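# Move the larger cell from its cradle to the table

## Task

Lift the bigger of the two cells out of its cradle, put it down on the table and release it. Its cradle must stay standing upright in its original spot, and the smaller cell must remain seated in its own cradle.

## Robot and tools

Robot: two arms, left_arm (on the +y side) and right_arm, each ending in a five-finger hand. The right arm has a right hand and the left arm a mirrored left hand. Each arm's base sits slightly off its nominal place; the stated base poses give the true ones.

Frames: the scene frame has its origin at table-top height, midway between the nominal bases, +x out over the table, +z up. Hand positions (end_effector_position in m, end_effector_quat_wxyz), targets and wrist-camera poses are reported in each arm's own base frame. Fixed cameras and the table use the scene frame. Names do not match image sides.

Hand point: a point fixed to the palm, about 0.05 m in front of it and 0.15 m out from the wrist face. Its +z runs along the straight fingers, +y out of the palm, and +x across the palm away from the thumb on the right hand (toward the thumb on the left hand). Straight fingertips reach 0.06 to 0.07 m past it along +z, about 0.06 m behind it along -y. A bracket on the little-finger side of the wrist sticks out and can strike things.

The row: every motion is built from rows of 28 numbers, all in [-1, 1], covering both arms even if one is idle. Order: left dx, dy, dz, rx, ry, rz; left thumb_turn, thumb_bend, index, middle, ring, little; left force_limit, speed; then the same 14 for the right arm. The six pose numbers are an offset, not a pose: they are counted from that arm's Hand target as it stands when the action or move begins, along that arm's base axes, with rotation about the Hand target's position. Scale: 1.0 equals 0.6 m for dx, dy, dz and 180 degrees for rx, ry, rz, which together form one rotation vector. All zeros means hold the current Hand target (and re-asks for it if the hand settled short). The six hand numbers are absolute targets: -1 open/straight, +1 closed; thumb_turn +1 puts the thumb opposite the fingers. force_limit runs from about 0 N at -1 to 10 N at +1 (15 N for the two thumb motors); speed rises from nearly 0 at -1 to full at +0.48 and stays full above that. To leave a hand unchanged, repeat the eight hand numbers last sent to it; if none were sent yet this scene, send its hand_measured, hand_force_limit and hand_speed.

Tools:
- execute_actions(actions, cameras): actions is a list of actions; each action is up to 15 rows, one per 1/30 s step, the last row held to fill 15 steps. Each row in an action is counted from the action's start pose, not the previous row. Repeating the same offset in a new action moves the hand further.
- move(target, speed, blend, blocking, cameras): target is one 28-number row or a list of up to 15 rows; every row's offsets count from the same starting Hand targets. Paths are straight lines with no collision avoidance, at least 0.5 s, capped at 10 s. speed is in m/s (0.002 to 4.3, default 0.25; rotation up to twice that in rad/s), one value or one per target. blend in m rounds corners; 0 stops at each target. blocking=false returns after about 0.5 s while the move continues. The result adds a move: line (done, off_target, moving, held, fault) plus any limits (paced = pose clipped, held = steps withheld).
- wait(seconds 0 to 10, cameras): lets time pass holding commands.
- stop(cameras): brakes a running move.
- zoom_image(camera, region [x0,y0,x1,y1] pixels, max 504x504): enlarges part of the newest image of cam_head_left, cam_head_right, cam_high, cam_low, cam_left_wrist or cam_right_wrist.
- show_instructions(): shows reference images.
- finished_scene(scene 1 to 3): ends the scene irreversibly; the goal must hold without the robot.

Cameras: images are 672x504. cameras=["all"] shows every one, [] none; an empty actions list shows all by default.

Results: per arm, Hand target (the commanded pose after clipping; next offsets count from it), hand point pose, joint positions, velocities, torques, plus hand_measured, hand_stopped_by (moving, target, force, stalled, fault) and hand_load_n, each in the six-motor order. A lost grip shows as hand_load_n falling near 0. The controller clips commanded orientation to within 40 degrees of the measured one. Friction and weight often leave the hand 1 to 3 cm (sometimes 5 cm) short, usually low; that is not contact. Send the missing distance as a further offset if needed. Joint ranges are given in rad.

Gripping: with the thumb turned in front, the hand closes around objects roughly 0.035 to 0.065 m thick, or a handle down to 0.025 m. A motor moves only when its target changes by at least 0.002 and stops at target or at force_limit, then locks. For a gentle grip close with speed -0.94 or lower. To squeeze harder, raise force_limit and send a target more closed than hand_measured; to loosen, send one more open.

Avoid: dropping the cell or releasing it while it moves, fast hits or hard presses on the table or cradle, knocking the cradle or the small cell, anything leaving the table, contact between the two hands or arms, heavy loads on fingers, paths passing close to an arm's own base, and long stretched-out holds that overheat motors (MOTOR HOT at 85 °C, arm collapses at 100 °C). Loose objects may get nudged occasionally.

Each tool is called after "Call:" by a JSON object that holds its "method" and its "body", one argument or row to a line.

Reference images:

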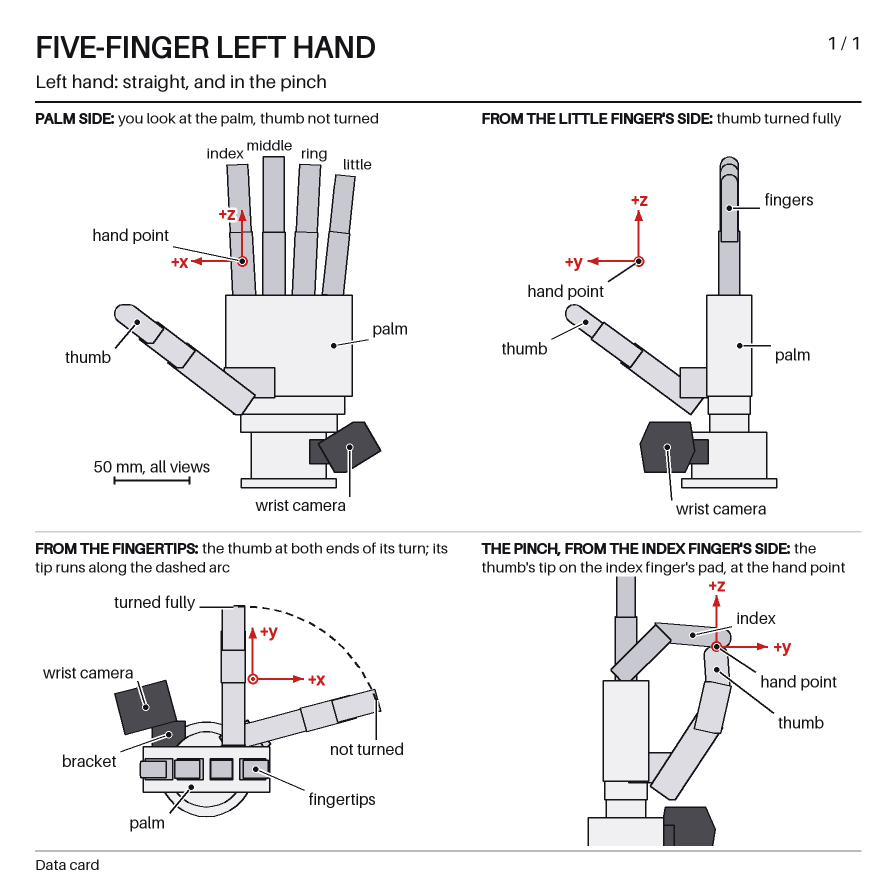

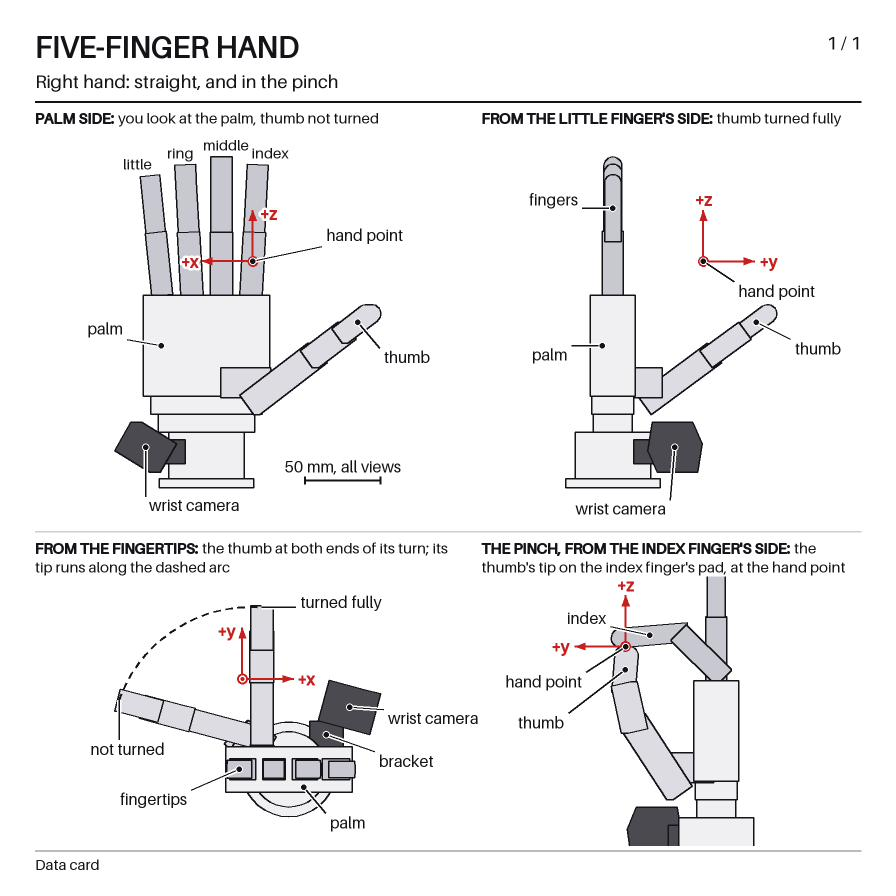

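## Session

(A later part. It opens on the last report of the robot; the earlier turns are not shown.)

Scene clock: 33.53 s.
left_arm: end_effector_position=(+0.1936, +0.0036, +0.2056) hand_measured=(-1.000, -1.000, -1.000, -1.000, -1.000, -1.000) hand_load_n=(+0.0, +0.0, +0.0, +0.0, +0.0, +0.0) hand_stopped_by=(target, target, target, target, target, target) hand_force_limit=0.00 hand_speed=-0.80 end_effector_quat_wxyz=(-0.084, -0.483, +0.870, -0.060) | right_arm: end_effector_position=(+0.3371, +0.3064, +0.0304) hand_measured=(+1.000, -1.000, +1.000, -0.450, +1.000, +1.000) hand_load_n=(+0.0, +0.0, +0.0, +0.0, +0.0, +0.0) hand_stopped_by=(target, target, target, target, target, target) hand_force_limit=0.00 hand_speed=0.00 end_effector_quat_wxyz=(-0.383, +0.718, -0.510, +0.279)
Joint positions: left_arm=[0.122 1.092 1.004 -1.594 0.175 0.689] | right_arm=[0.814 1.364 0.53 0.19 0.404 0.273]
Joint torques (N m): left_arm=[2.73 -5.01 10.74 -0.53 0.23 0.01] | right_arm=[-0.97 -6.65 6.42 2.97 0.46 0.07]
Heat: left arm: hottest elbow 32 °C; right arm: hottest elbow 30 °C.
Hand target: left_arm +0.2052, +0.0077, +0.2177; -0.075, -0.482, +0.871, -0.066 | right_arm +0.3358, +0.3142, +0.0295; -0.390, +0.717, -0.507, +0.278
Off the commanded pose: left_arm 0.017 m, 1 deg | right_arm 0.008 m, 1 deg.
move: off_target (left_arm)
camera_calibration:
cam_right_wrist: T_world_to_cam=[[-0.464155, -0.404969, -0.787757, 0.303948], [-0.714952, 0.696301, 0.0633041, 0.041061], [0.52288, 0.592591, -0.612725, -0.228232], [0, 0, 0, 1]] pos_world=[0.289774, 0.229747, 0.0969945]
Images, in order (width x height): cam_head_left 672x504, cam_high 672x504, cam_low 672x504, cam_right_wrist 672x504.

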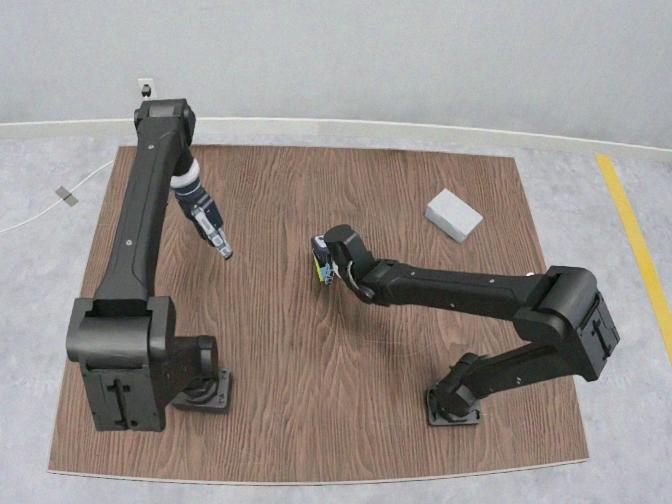

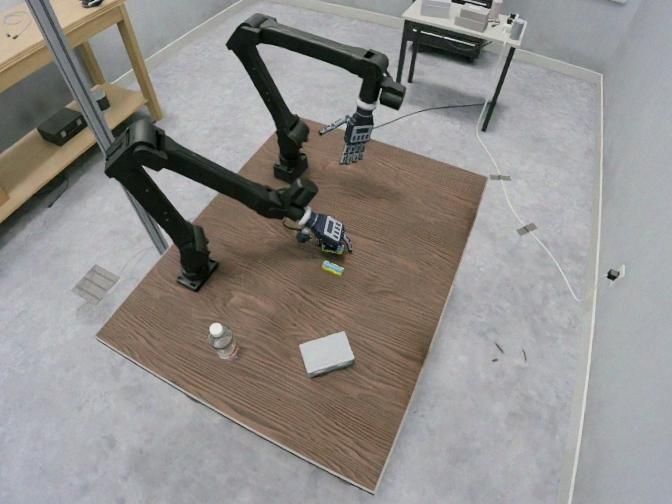

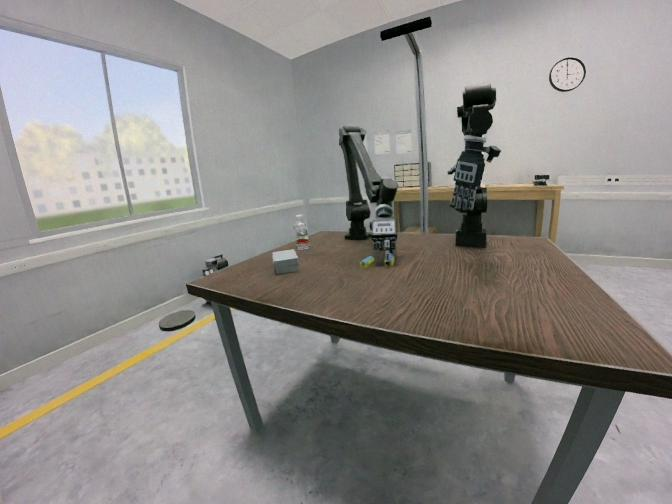

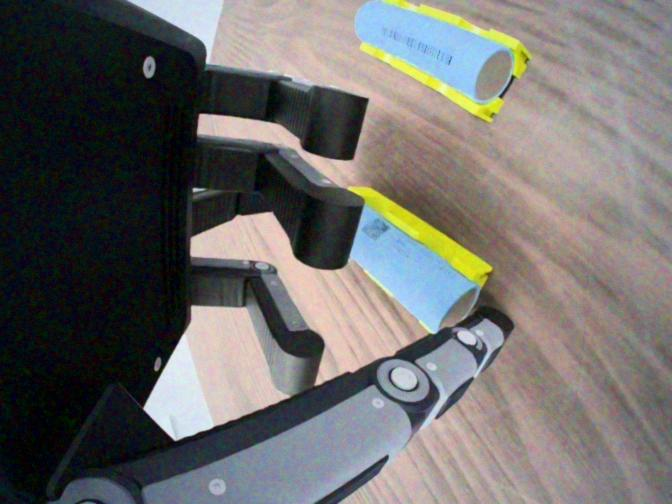

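Call:
{"method": "move", "body": {
  "target": [
    [0,0,0,0,0,0,-1,-1,-1,-1,-1,-1,0,-0.8,0,0,0,0,0,0,1,-0.93,1,-0.32,1,1,-0.6,-0.8],
    [0,0,0,0,0,0,-1,-1,-1,-1,-1,-1,0,-0.8,0,0,0,0,0,0,1,-0.75,1,-0.2,1,1,-0.6,-0.92]
  ],
  "cameras": ["cam_right_wrist","cam_low"]
}}

Call:
{"method": "zoom_image", "body": {
  "camera": "cam_right_wrist",
  "region": [350, 180, 530, 360]
}}

Call:
{"method": "zoom_image", "body": {
  "camera": "cam_low",
  "region": [375, 245, 405, 275]
}}

Scene clock: 37.97 s.
left_arm: end_effector_position=(+0.1936, +0.0036, +0.2056) hand_measured=(-1.000, -1.000, -1.000, -1.000, -1.000, -1.000) hand_load_n=(+0.0, +0.0, +0.0, +0.0, +0.0, +0.0) hand_stopped_by=(target, target, target, target, target, target) hand_force_limit=0.00 hand_speed=-0.80 end_effector_quat_wxyz=(-0.084, -0.483, +0.870, -0.060) | right_arm: end_effector_position=(+0.3371, +0.3065, +0.0305) hand_measured=(+1.000, -0.890, +1.000, -0.246, +1.000, +1.000) hand_load_n=(+0.0, +3.0, +0.0, +3.0, +0.0, +0.0) hand_stopped_by=(target, force, target, force, target, target) hand_force_limit=-0.60 hand_speed=-0.92 end_effector_quat_wxyz=(-0.383, +0.718, -0.510, +0.279)
Joint positions: left_arm=[0.122 1.092 1.004 -1.594 0.175 0.689] | right_arm=[0.814 1.364 0.53 0.191 0.404 0.273]
Joint torques (N m): left_arm=[2.84 -4.89 10.76 -0.54 0.22 0.01] | right_arm=[-1.08 -6.53 6.43 2.99 0.45 0.07]
Heat: left arm: hottest elbow 32 °C; right arm: hottest elbow 30 °C.
Hand target: left_arm +0.2052, +0.0077, +0.2177; -0.075, -0.482, +0.871, -0.066 | right_arm +0.3357, +0.3144, +0.0296; -0.391, +0.717, -0.507, +0.277
Off the commanded pose: left_arm 0.017 m, 1 deg | right_arm 0.008 m, 1 deg.
move: off_target (left_arm)
camera_calibration:
cam_right_wrist: T_world_to_cam=[[-0.463786, -0.404937, -0.78799, 0.303852], [-0.715263, 0.69598, 0.0633265, 0.0410801], [0.522782, 0.592991, -0.612422, -0.228331], [0, 0, 0, 1]] pos_world=[0.289673, 0.229848, 0.0969959]
Images, in order (width x height): cam_low 672x504, cam_right_wrist 672x504.

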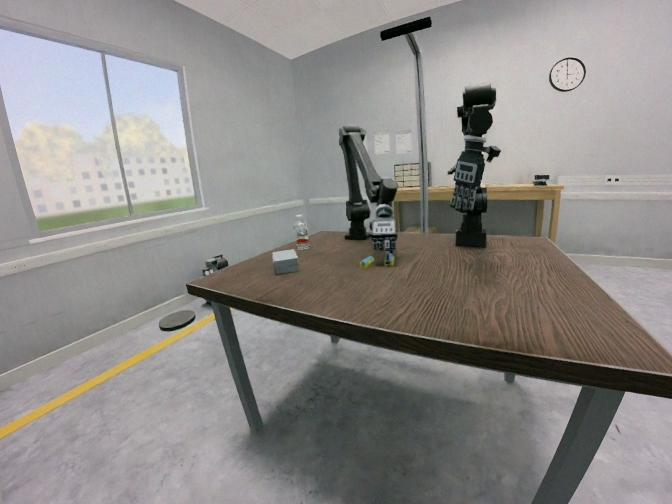

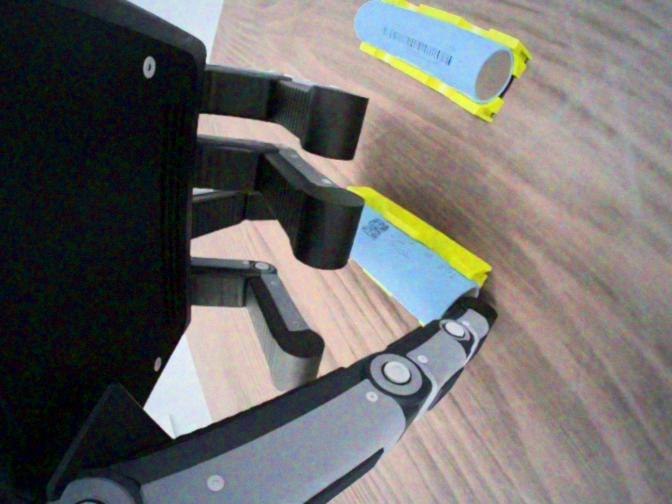

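Scaled by 2.800 from the camera's 672x504 image, which has a finer 960x720 frame.

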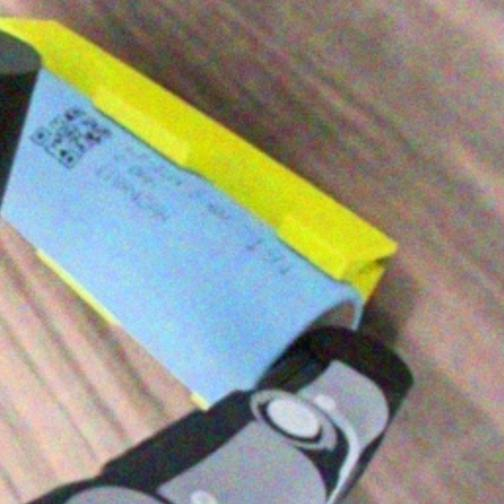

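Scaled by 16.800.

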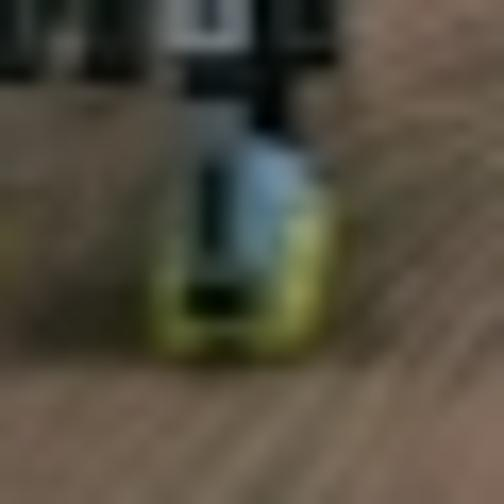

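Call:
{"method": "move", "body": {
  "target": [
    [0,0,0,0,0,0,-1,-1,-1,-1,-1,-1,0,-0.8,0,0,0,0,0,0,1,-0.7,1,-0.12,1,1,-0.2,-0.92],
    [0,0,0,0,0,0,-1,-1,-1,-1,-1,-1,0,-0.8,0.018,0.014,0.035,0,0,0,1,-0.7,1,-0.12,1,1,-0.2,-0.92],
    [0,0,0,0,0,0,-1,-1,-1,-1,-1,-1,0,-0.8,0.023,0.017,0.12,0,0,0,1,-0.7,1,-0.12,1,1,-0.2,-0.92]
  ],
  "blend": [0,0.02,0],
  "speed": 0.1,
  "cameras": ["cam_right_wrist","cam_low","cam_head_left"]
}}

Scene clock: 41.50 s.
left_arm: end_effector_position=(+0.1936, +0.0036, +0.2056) hand_measured=(-1.000, -1.000, -1.000, -1.000, -1.000, -1.000) hand_load_n=(+0.0, +0.0, +0.0, +0.0, +0.0, +0.0) hand_stopped_by=(target, target, target, target, target, target) hand_force_limit=0.00 hand_speed=-0.80 end_effector_quat_wxyz=(-0.084, -0.483, +0.870, -0.060) | right_arm: end_effector_position=(+0.3376, +0.3074, +0.0730) hand_measured=(+1.000, -0.888, +1.000, -0.242, +1.000, +1.000) hand_load_n=(+0.5, +5.5, +0.0, +5.0, +0.0, +0.0) hand_stopped_by=(target, force, target, force, target, target) hand_force_limit=-0.20 hand_speed=-0.92 end_effector_quat_wxyz=(-0.367, +0.727, -0.510, +0.276)
Joint positions: left_arm=[0.122 1.092 1.004 -1.594 0.175 0.689] | right_arm=[0.814 1.261 0.615 -0.034 0.403 0.273]
Joint torques (N m): left_arm=[2.84 -4.95 10.74 -0.51 0.22 0] | right_arm=[-1.85 -8.88 10.84 1.61 0.18 0]
Heat: left arm: hottest elbow 33 °C; right arm: hottest elbow 31 °C.
Hand target: left_arm +0.2052, +0.0077, +0.2177; -0.075, -0.482, +0.871, -0.066 | right_arm +0.3496, +0.3246, +0.1016; -0.391, +0.717, -0.507, +0.277
Off the commanded pose: left_arm 0.017 m, 1 deg | right_arm 0.035 m, 3 deg.
move: off_target (left_arm, right_arm); blend cut to 0.0125 m at target 2
camera_calibration:
cam_right_wrist: T_world_to_cam=[[-0.483925, -0.42634, -0.764232, 0.349645], [-0.714205, 0.697061, 0.0633801, 0.037442], [0.505695, 0.57649, -0.641819, -0.190054], [0, 0, 0, 1]] pos_world=[0.292053, 0.232533, 0.142857]
Images, in order (width x height): cam_head_left 672x504, cam_low 672x504, cam_right_wrist 672x504.

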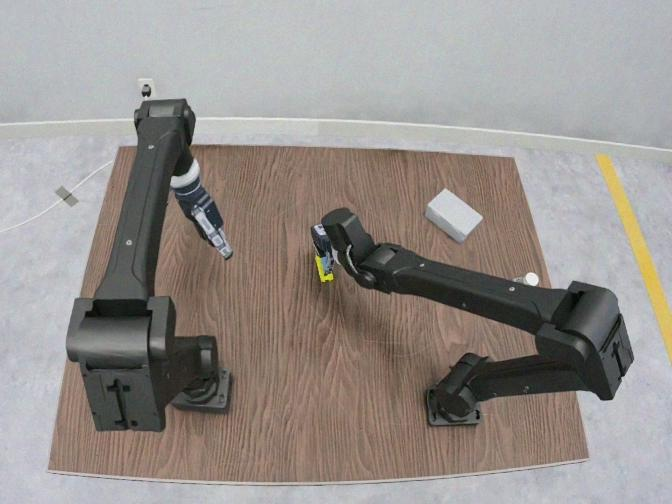

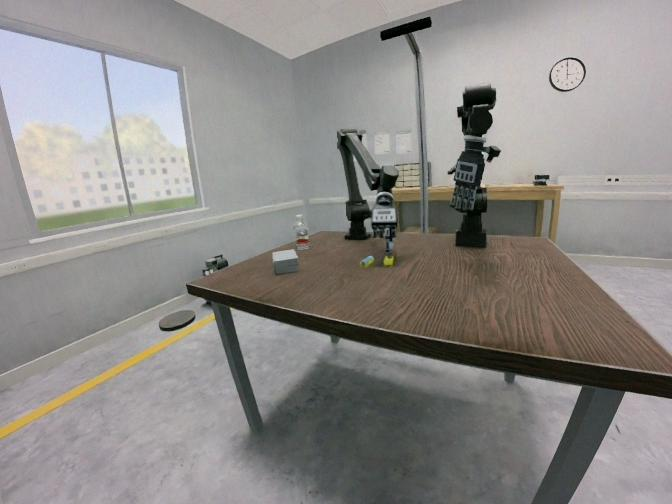

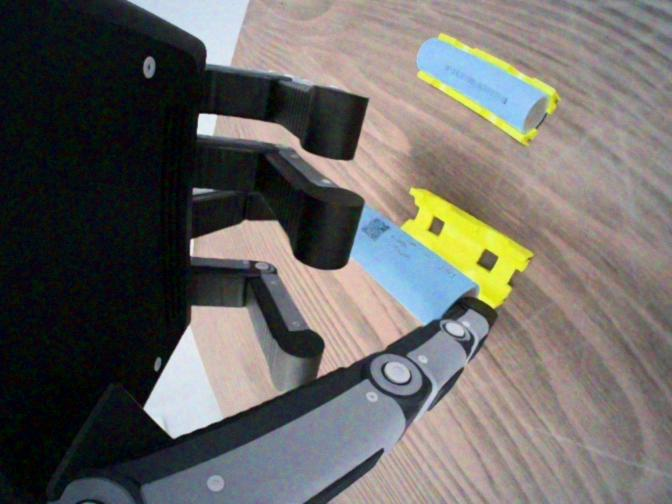

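Call:
{"method": "move", "body": {
  "target": [
    [0,0,0,0,0,0,-1,-1,-1,-1,-1,-1,0,-0.8,-0.0833,0.1333,0,0,0,0,1,-0.7,1,-0.12,1,1,-0.2,-0.92],
    [0,0,0,0,0,0,-1,-1,-1,-1,-1,-1,0,-0.8,-0.0833,0.1333,-0.11,0,0,0,1,-0.7,1,-0.12,1,1,-0.2,-0.92]
  ],
  "blend": [0.02,0],
  "speed": [0.12,0.08],
  "cameras": ["cam_right_wrist","cam_low","cam_head_left"]
}}

Call:
{"method": "zoom_image", "body": {
  "camera": "cam_low",
  "region": [365, 220, 425, 280]
}}

Call:
{"method": "zoom_image", "body": {
  "camera": "cam_right_wrist",
  "region": [350, 180, 530, 360]
}}

Scene clock: 47.37 s.
left_arm: end_effector_position=(+0.1936, +0.0036, +0.2056) hand_measured=(-1.000, -1.000, -1.000, -1.000, -1.000, -1.000) hand_load_n=(+0.0, +0.0, +0.0, +0.0, +0.0, +0.0) hand_stopped_by=(target, target, target, target, target, target) hand_force_limit=0.00 hand_speed=-0.80 end_effector_quat_wxyz=(-0.084, -0.483, +0.870, -0.060) | right_arm: end_effector_position=(+0.3004, +0.3944, +0.0329) hand_measured=(+1.000, -0.888, +1.000, -0.242, +1.000, +1.000) hand_load_n=(+0.5, +5.5, +0.0, +4.5, +0.0, +0.0) hand_stopped_by=(target, force, target, force, target, target) hand_force_limit=-0.20 hand_speed=-0.92 end_effector_quat_wxyz=(-0.378, +0.721, -0.508, +0.280)
Joint positions: left_arm=[0.122 1.092 1.004 -1.594 0.175 0.689] | right_arm=[1.048 1.478 0.684 0.062 0.586 0.438]
Joint torques (N m): left_arm=[2.73 -4.89 10.73 -0.51 0.23 0] | right_arm=[-1.32 -9 6.87 2.96 0.62 0.06]
Heat: left arm: hottest elbow 34 °C; right arm: hottest elbow 32 °C.
Hand target: left_arm +0.2052, +0.0077, +0.2177; -0.075, -0.482, +0.871, -0.066 | right_arm +0.2996, +0.4044, +0.0355; -0.390, +0.717, -0.507, +0.278
Off the commanded pose: left_arm 0.017 m, 1 deg | right_arm 0.011 m, 2 deg.
move: off_target (left_arm, right_arm)
camera_calibration:
cam_right_wrist: T_world_to_cam=[[-0.466782, -0.414312, -0.781319, 0.328773], [-0.71616, 0.695431, 0.0590865, -0.0458073], [0.518873, 0.58713, -0.621328, -0.255949], [0, 0, 0, 1]] pos_world=[0.253465, 0.318346, 0.100555]
Images, in order (width x height): cam_head_left 672x504, cam_low 672x504, cam_right_wrist 672x504.

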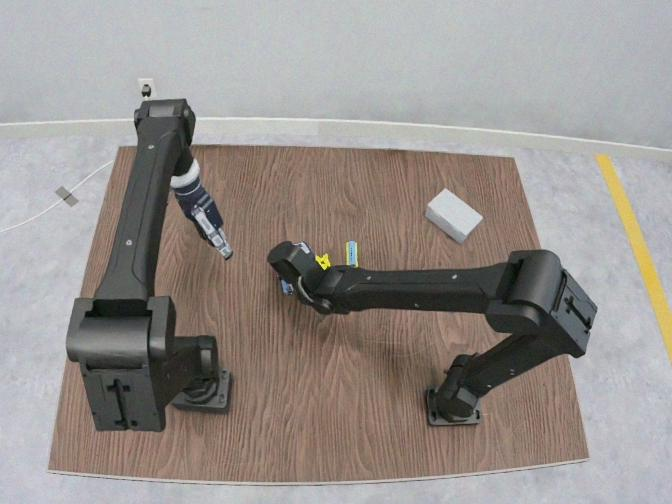

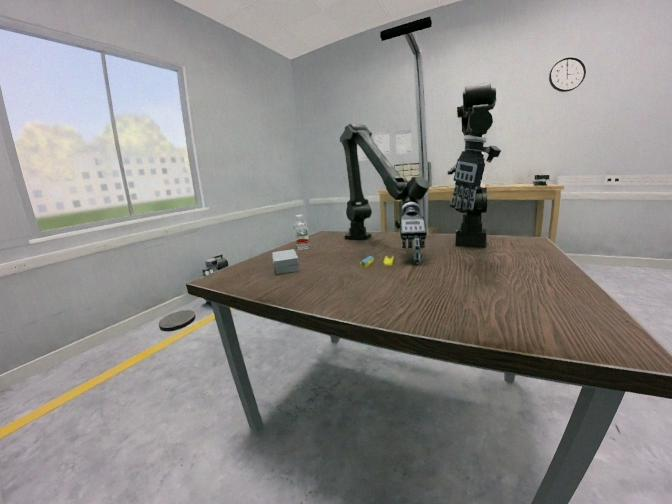

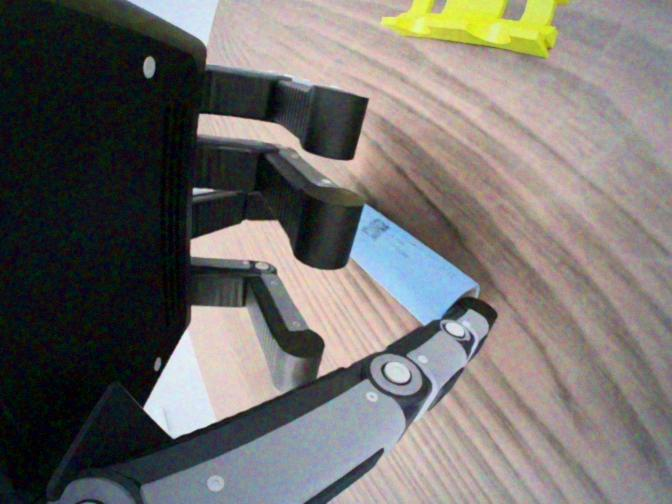

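Scaled by 8.400.

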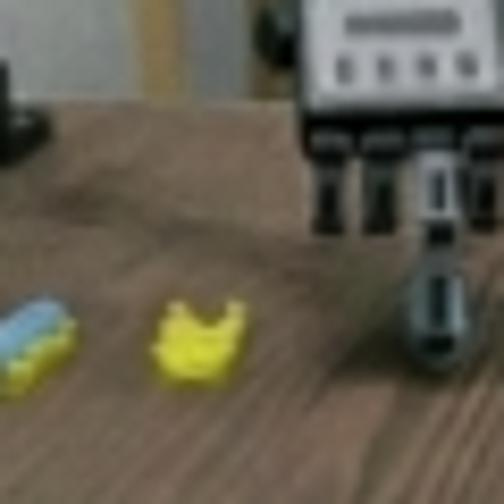

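Scaled by 2.800 from the camera's 672x504 image, which has a finer 960x720 frame.

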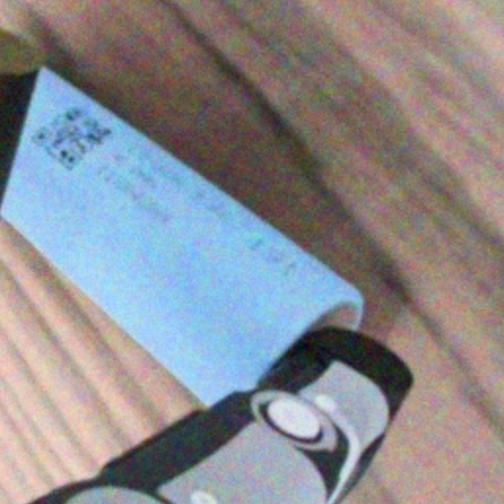

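Call:
{"method": "move", "body": {
  "target": [0,0,0,0,0,0,-1,-1,-1,-1,-1,-1,0,-0.8,0,0,-0.009,0,0,0,1,-0.7,1,-0.12,1,1,-0.2,-0.92],
  "speed": 0.03,
  "cameras": ["cam_right_wrist","cam_low"]
}}

Call:
{"method": "zoom_image", "body": {
  "camera": "cam_low",
  "region": [400, 245, 430, 275]
}}

Call:
{"method": "zoom_image", "body": {
  "camera": "cam_right_wrist",
  "region": [350, 180, 530, 360]
}}

Scene clock: 49.27 s.
left_arm: end_effector_position=(+0.1936, +0.0036, +0.2056) hand_measured=(-1.000, -1.000, -1.000, -1.000, -1.000, -1.000) hand_load_n=(+0.0, +0.0, +0.0, +0.0, +0.0, +0.0) hand_stopped_by=(target, target, target, target, target, target) hand_force_limit=0.00 hand_speed=-0.80 end_effector_quat_wxyz=(-0.084, -0.483, +0.870, -0.060) | right_arm: end_effector_position=(+0.3018, +0.3968, +0.0308) hand_measured=(+1.000, -0.888, +1.000, -0.242, +1.000, +1.000) hand_load_n=(+0.0, +5.5, +0.0, +4.5, +0.0, +0.5) hand_stopped_by=(target, force, target, force, target, target) hand_force_limit=-0.20 hand_speed=-0.92 end_effector_quat_wxyz=(-0.381, +0.720, -0.509, +0.280)
Joint positions: left_arm=[0.122 1.092 1.004 -1.594 0.175 0.689] | right_arm=[1.048 1.489 0.684 0.08 0.586 0.438]
Joint torques (N m): left_arm=[2.78 -5.01 10.76 -0.55 0.23 0.01] | right_arm=[-1.2 -8.88 6.45 2.93 0.63 0.06]
Heat: left arm: hottest elbow 34 °C; right arm: hottest elbow 32 °C.
Hand target: left_arm +0.2052, +0.0077, +0.2177; -0.075, -0.482, +0.871, -0.066 | right_arm +0.2996, +0.4044, +0.0302; -0.390, +0.717, -0.507, +0.278
Off the commanded pose: left_arm 0.017 m, 1 deg | right_arm 0.008 m, 1 deg.
move: off_target (left_arm)
camera_calibration:
cam_right_wrist: T_world_to_cam=[[-0.463959, -0.409435, -0.78556, 0.326084], [-0.716375, 0.695058, 0.0608315, -0.0462441], [0.521104, 0.590979, -0.615788, -0.261764], [0, 0, 0, 1]] pos_world=[0.254568, 0.32035, 0.0977806]
Images, in order (width x height): cam_low 672x504, cam_right_wrist 672x504.

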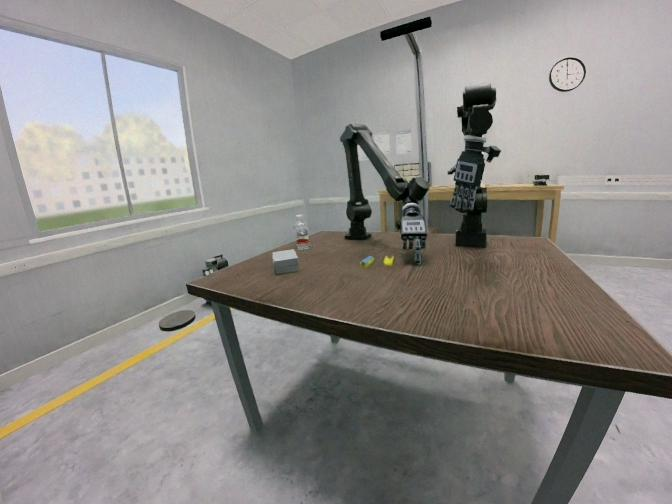

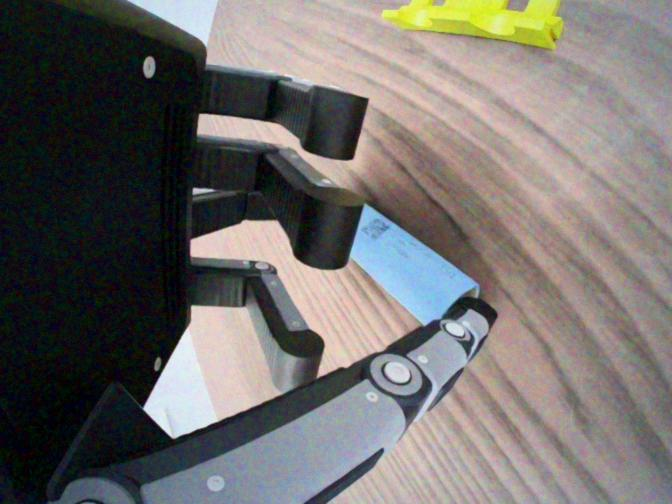

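Scaled by 16.800.

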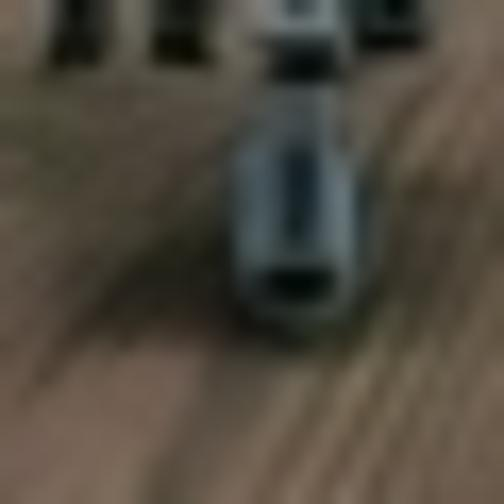

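Scaled by 2.800 from the camera's 672x504 image, which has a finer 960x720 frame.

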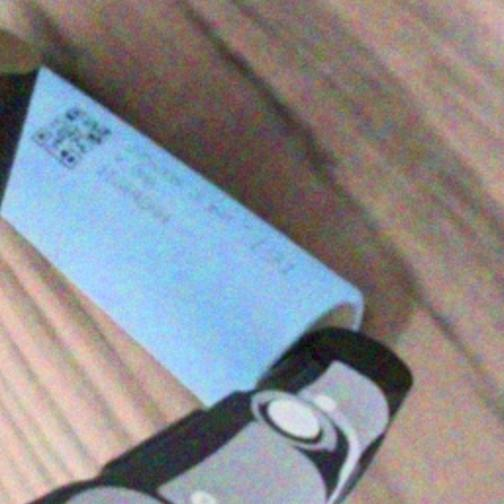

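Call:
{"method": "move", "body": {
  "target": [0,0,0,0,0,0,-1,-1,-1,-1,-1,-1,0,-0.8,0,0,-0.008,0,0,0,1,-0.7,1,-0.12,1,1,-0.2,-0.92],
  "speed": 0.03,
  "cameras": ["cam_right_wrist","cam_low"]
}}

Call:
{"method": "zoom_image", "body": {
  "camera": "cam_low",
  "region": [400, 245, 430, 275]
}}

Call:
{"method": "zoom_image", "body": {
  "camera": "cam_right_wrist",
  "region": [350, 180, 530, 360]
}}

Scene clock: 51.43 s.
left_arm: end_effector_position=(+0.1936, +0.0036, +0.2056) hand_measured=(-1.000, -1.000, -1.000, -1.000, -1.000, -1.000) hand_load_n=(+0.0, +0.0, +0.0, +0.0, +0.0, +0.0) hand_stopped_by=(target, target, target, target, target, target) hand_force_limit=0.00 hand_speed=-0.80 end_effector_quat_wxyz=(-0.084, -0.483, +0.870, -0.060) | right_arm: end_effector_position=(+0.3024, +0.3974, +0.0287) hand_measured=(+1.000, -0.888, +1.000, -0.242, +1.000, +1.000) hand_load_n=(+0.0, +6.0, +0.0, +5.0, +0.0, +0.0) hand_stopped_by=(target, force, target, force, target, target) hand_force_limit=-0.20 hand_speed=-0.92 end_effector_quat_wxyz=(-0.384, +0.718, -0.509, +0.280)
Joint positions: left_arm=[0.122 1.092 1.004 -1.594 0.175 0.689] | right_arm=[1.048 1.497 0.68 0.098 0.587 0.438]
Joint torques (N m): left_arm=[2.78 -4.95 10.74 -0.53 0.23 0.01] | right_arm=[-1.2 -8.76 6.39 2.93 0.57 0.07]
Heat: left arm: hottest elbow 34 °C; right arm: hottest elbow 31 °C.
Hand target: left_arm +0.2052, +0.0077, +0.2177; -0.075, -0.482, +0.871, -0.066 | right_arm +0.2997, +0.4045, +0.0254; -0.391, +0.717, -0.507, +0.278
Off the commanded pose: left_arm 0.017 m, 1 deg | right_arm 0.008 m, 1 deg.
move: off_target (left_arm)
camera_calibration:
cam_right_wrist: T_world_to_cam=[[-0.46122, -0.404874, -0.789527, 0.322463], [-0.71603, 0.695336, 0.0617121, -0.0463332], [0.524001, 0.593788, -0.610605, -0.265881], [0, 0, 0, 1]] pos_world=[0.254872, 0.320651, 0.0951047]
Images, in order (width x height): cam_low 672x504, cam_right_wrist 672x504.

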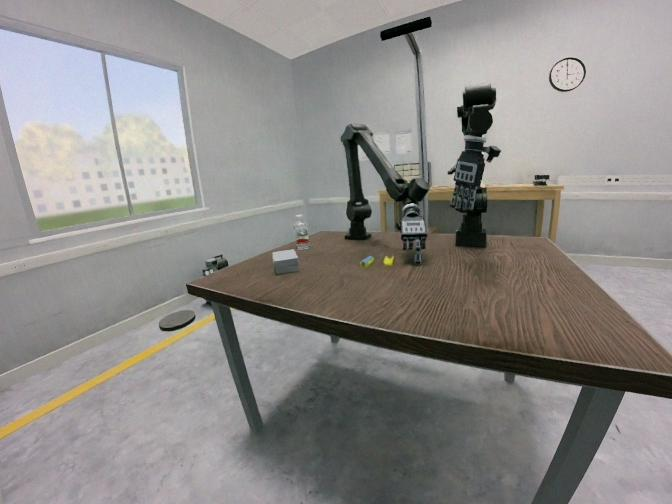

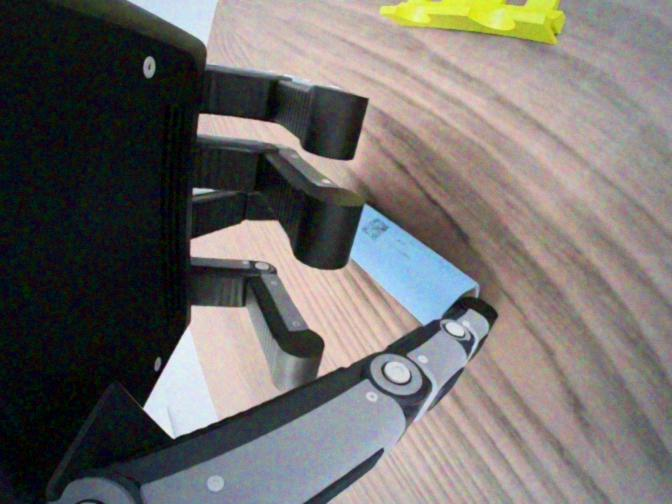

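Scaled by 16.800.

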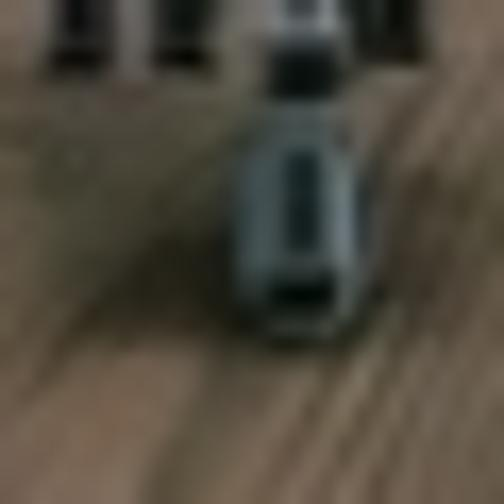

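Scaled by 2.800 from the camera's 672x504 image, which has a finer 960x720 frame.

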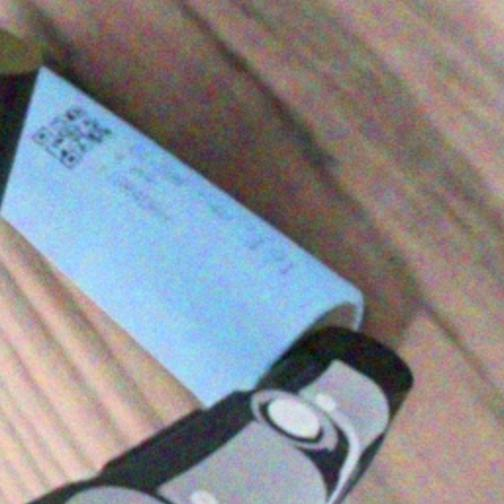

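Call:
{"method": "move", "body": {
  "target": [
    [0,0,0,0,0,0,-1,-1,-1,-1,-1,-1,0,-0.8,0,0,0,0,0,0,1,-1,1,-0.45,1,1,-0.2,-0.9],
    [0,0,0,0,0,0,-1,-1,-1,-1,-1,-1,0,-0.8,0,0,0,0,0,0,1,-1,1,-1,1,1,-0.2,-0.3],
    [0,0,0,0,0,0,-1,-1,-1,-1,-1,-1,0,-0.8,0.011,0.012,0.045,0,0,0,1,-1,1,-1,1,1,-0.2,-0.3],
    [0,0,0,0,0,0,-1,-1,-1,-1,-1,-1,0,-0.8,0.01,0.01,0.16,0,0,0,1,-1,1,-1,1,1,-0.2,-0.3]
  ],
  "blend": [0,0,0.02,0],
  "speed": 0.12,
  "cameras": ["all"]
}}

Call:
{"method": "zoom_image", "body": {
  "camera": "cam_head_left",
  "region": [260, 220, 380, 320]
}}

Call:
{"method": "zoom_image", "body": {
  "camera": "cam_low",
  "region": [350, 220, 440, 280]
}}

Scene clock: 57.43 s.
left_arm: end_effector_position=(+0.1936, +0.0036, +0.2056) hand_measured=(-1.000, -1.000, -1.000, -1.000, -1.000, -1.000) hand_load_n=(+0.0, -0.5, +0.5, +0.0, +0.0, +0.0) hand_stopped_by=(target, target, target, target, target, target) hand_force_limit=0.00 hand_speed=-0.80 end_effector_quat_wxyz=(-0.084, -0.483, +0.870, -0.060) | right_arm: end_effector_position=(+0.2998, +0.3930, +0.0944) hand_measured=(+1.000, -1.000, +1.000, -1.000, +1.000, +1.000) hand_load_n=(+0.0, +0.0, +0.0, +0.0, +0.5, +0.0) hand_stopped_by=(target, target, target, target, target, target) hand_force_limit=-0.20 hand_speed=-0.30 end_effector_quat_wxyz=(-0.369, +0.726, -0.508, +0.281)
Joint positions: left_arm=[0.122 1.092 1.004 -1.594 0.175 0.689] | right_arm=[1.048 1.349 0.771 -0.173 0.587 0.438]
Joint torques (N m): left_arm=[2.78 -4.95 10.74 -0.53 0.23 0] | right_arm=[-1.67 -10.52 10.85 1.43 0.38 0]
Heat: left arm: hottest elbow 35 °C; right arm: hottest elbow 31 °C.
Hand target: left_arm +0.2052, +0.0077, +0.2177; -0.075, -0.482, +0.871, -0.066 | right_arm +0.3057, +0.4104, +0.1213; -0.390, +0.717, -0.507, +0.278
Off the commanded pose: left_arm 0.017 m, 1 deg | right_arm 0.033 m, 3 deg.
move: off_target (left_arm, right_arm); blend cut to 0.0143 m at target 3
camera_calibration:
cam_left_wrist: T_world_to_cam=[[0.704862, -0.707371, 0.0528781, -0.143916], [-0.620409, -0.578633, 0.529411, 0.0385292], [-0.343893, -0.405968, -0.846716, 0.353603], [0, 0, 0, 1]] pos_world=[0.246947, 0.0640434, 0.286613]
cam_right_wrist: T_world_to_cam=[[-0.474192, -0.42735, -0.769749, 0.38214], [-0.715079, 0.696989, 0.0535585, -0.0492563], [0.513618, 0.575828, -0.636096, -0.209252], [0, 0, 0, 1]] pos_world=[0.253461, 0.318132, 0.163686]

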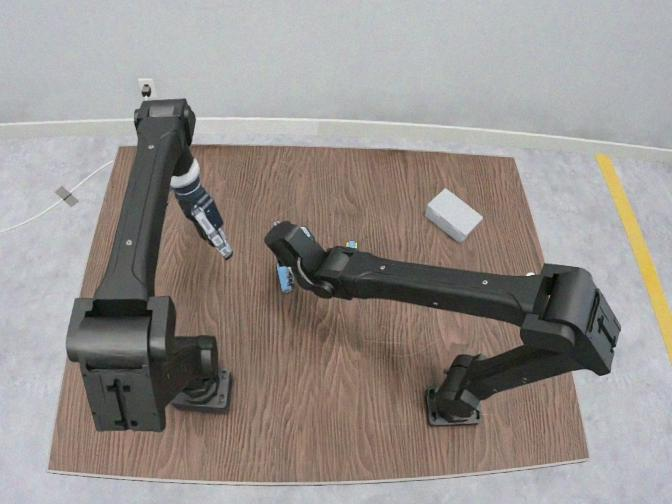

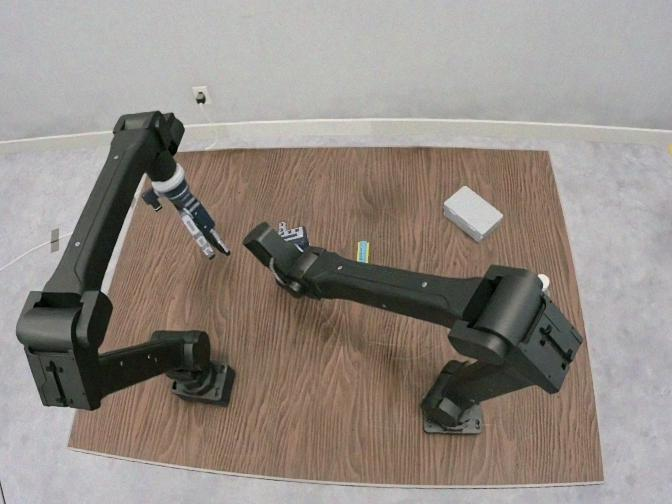

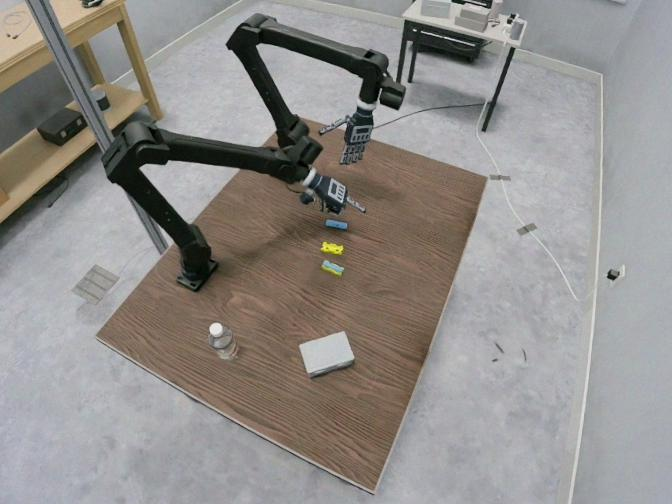

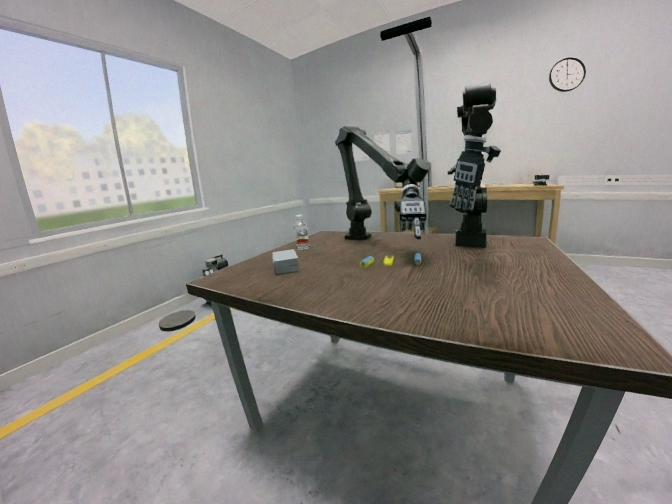

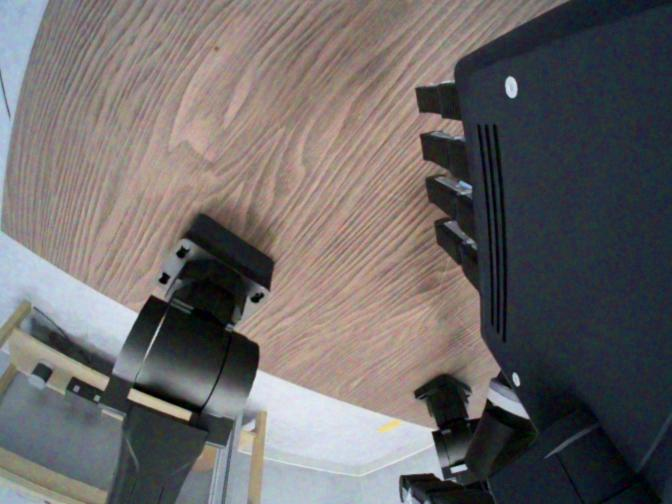

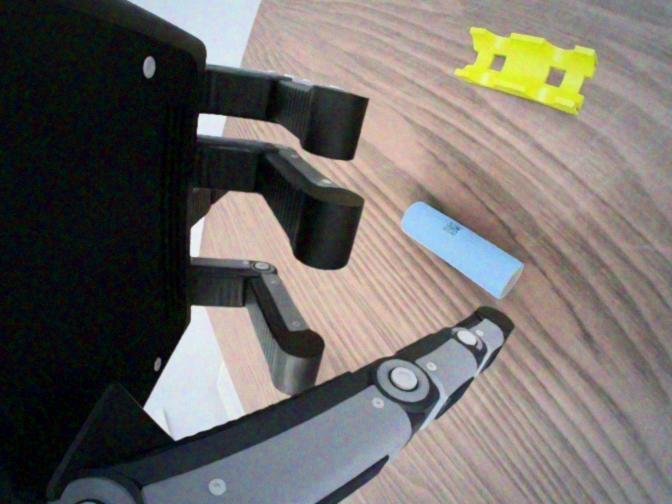

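Scaled by 4.200.

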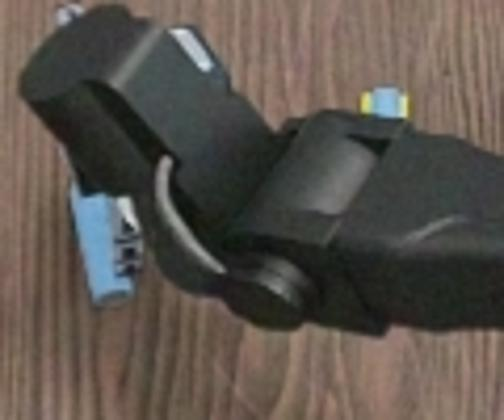

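Scaled by 5.600.

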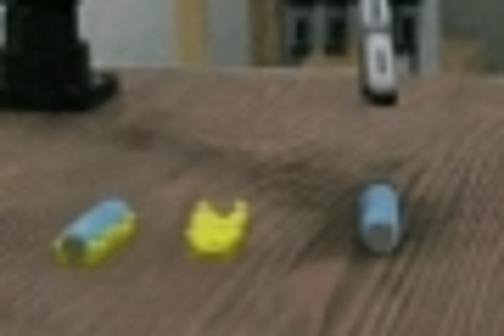

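All three conditions hold: the larger cell is lying on the table with nothing holding it, its cradle is upright, and the smaller cell is still in its cradle.

Call:
{"method": "finished_scene", "body": {
  "scene": 3
}}

The scene is finished: the task was done.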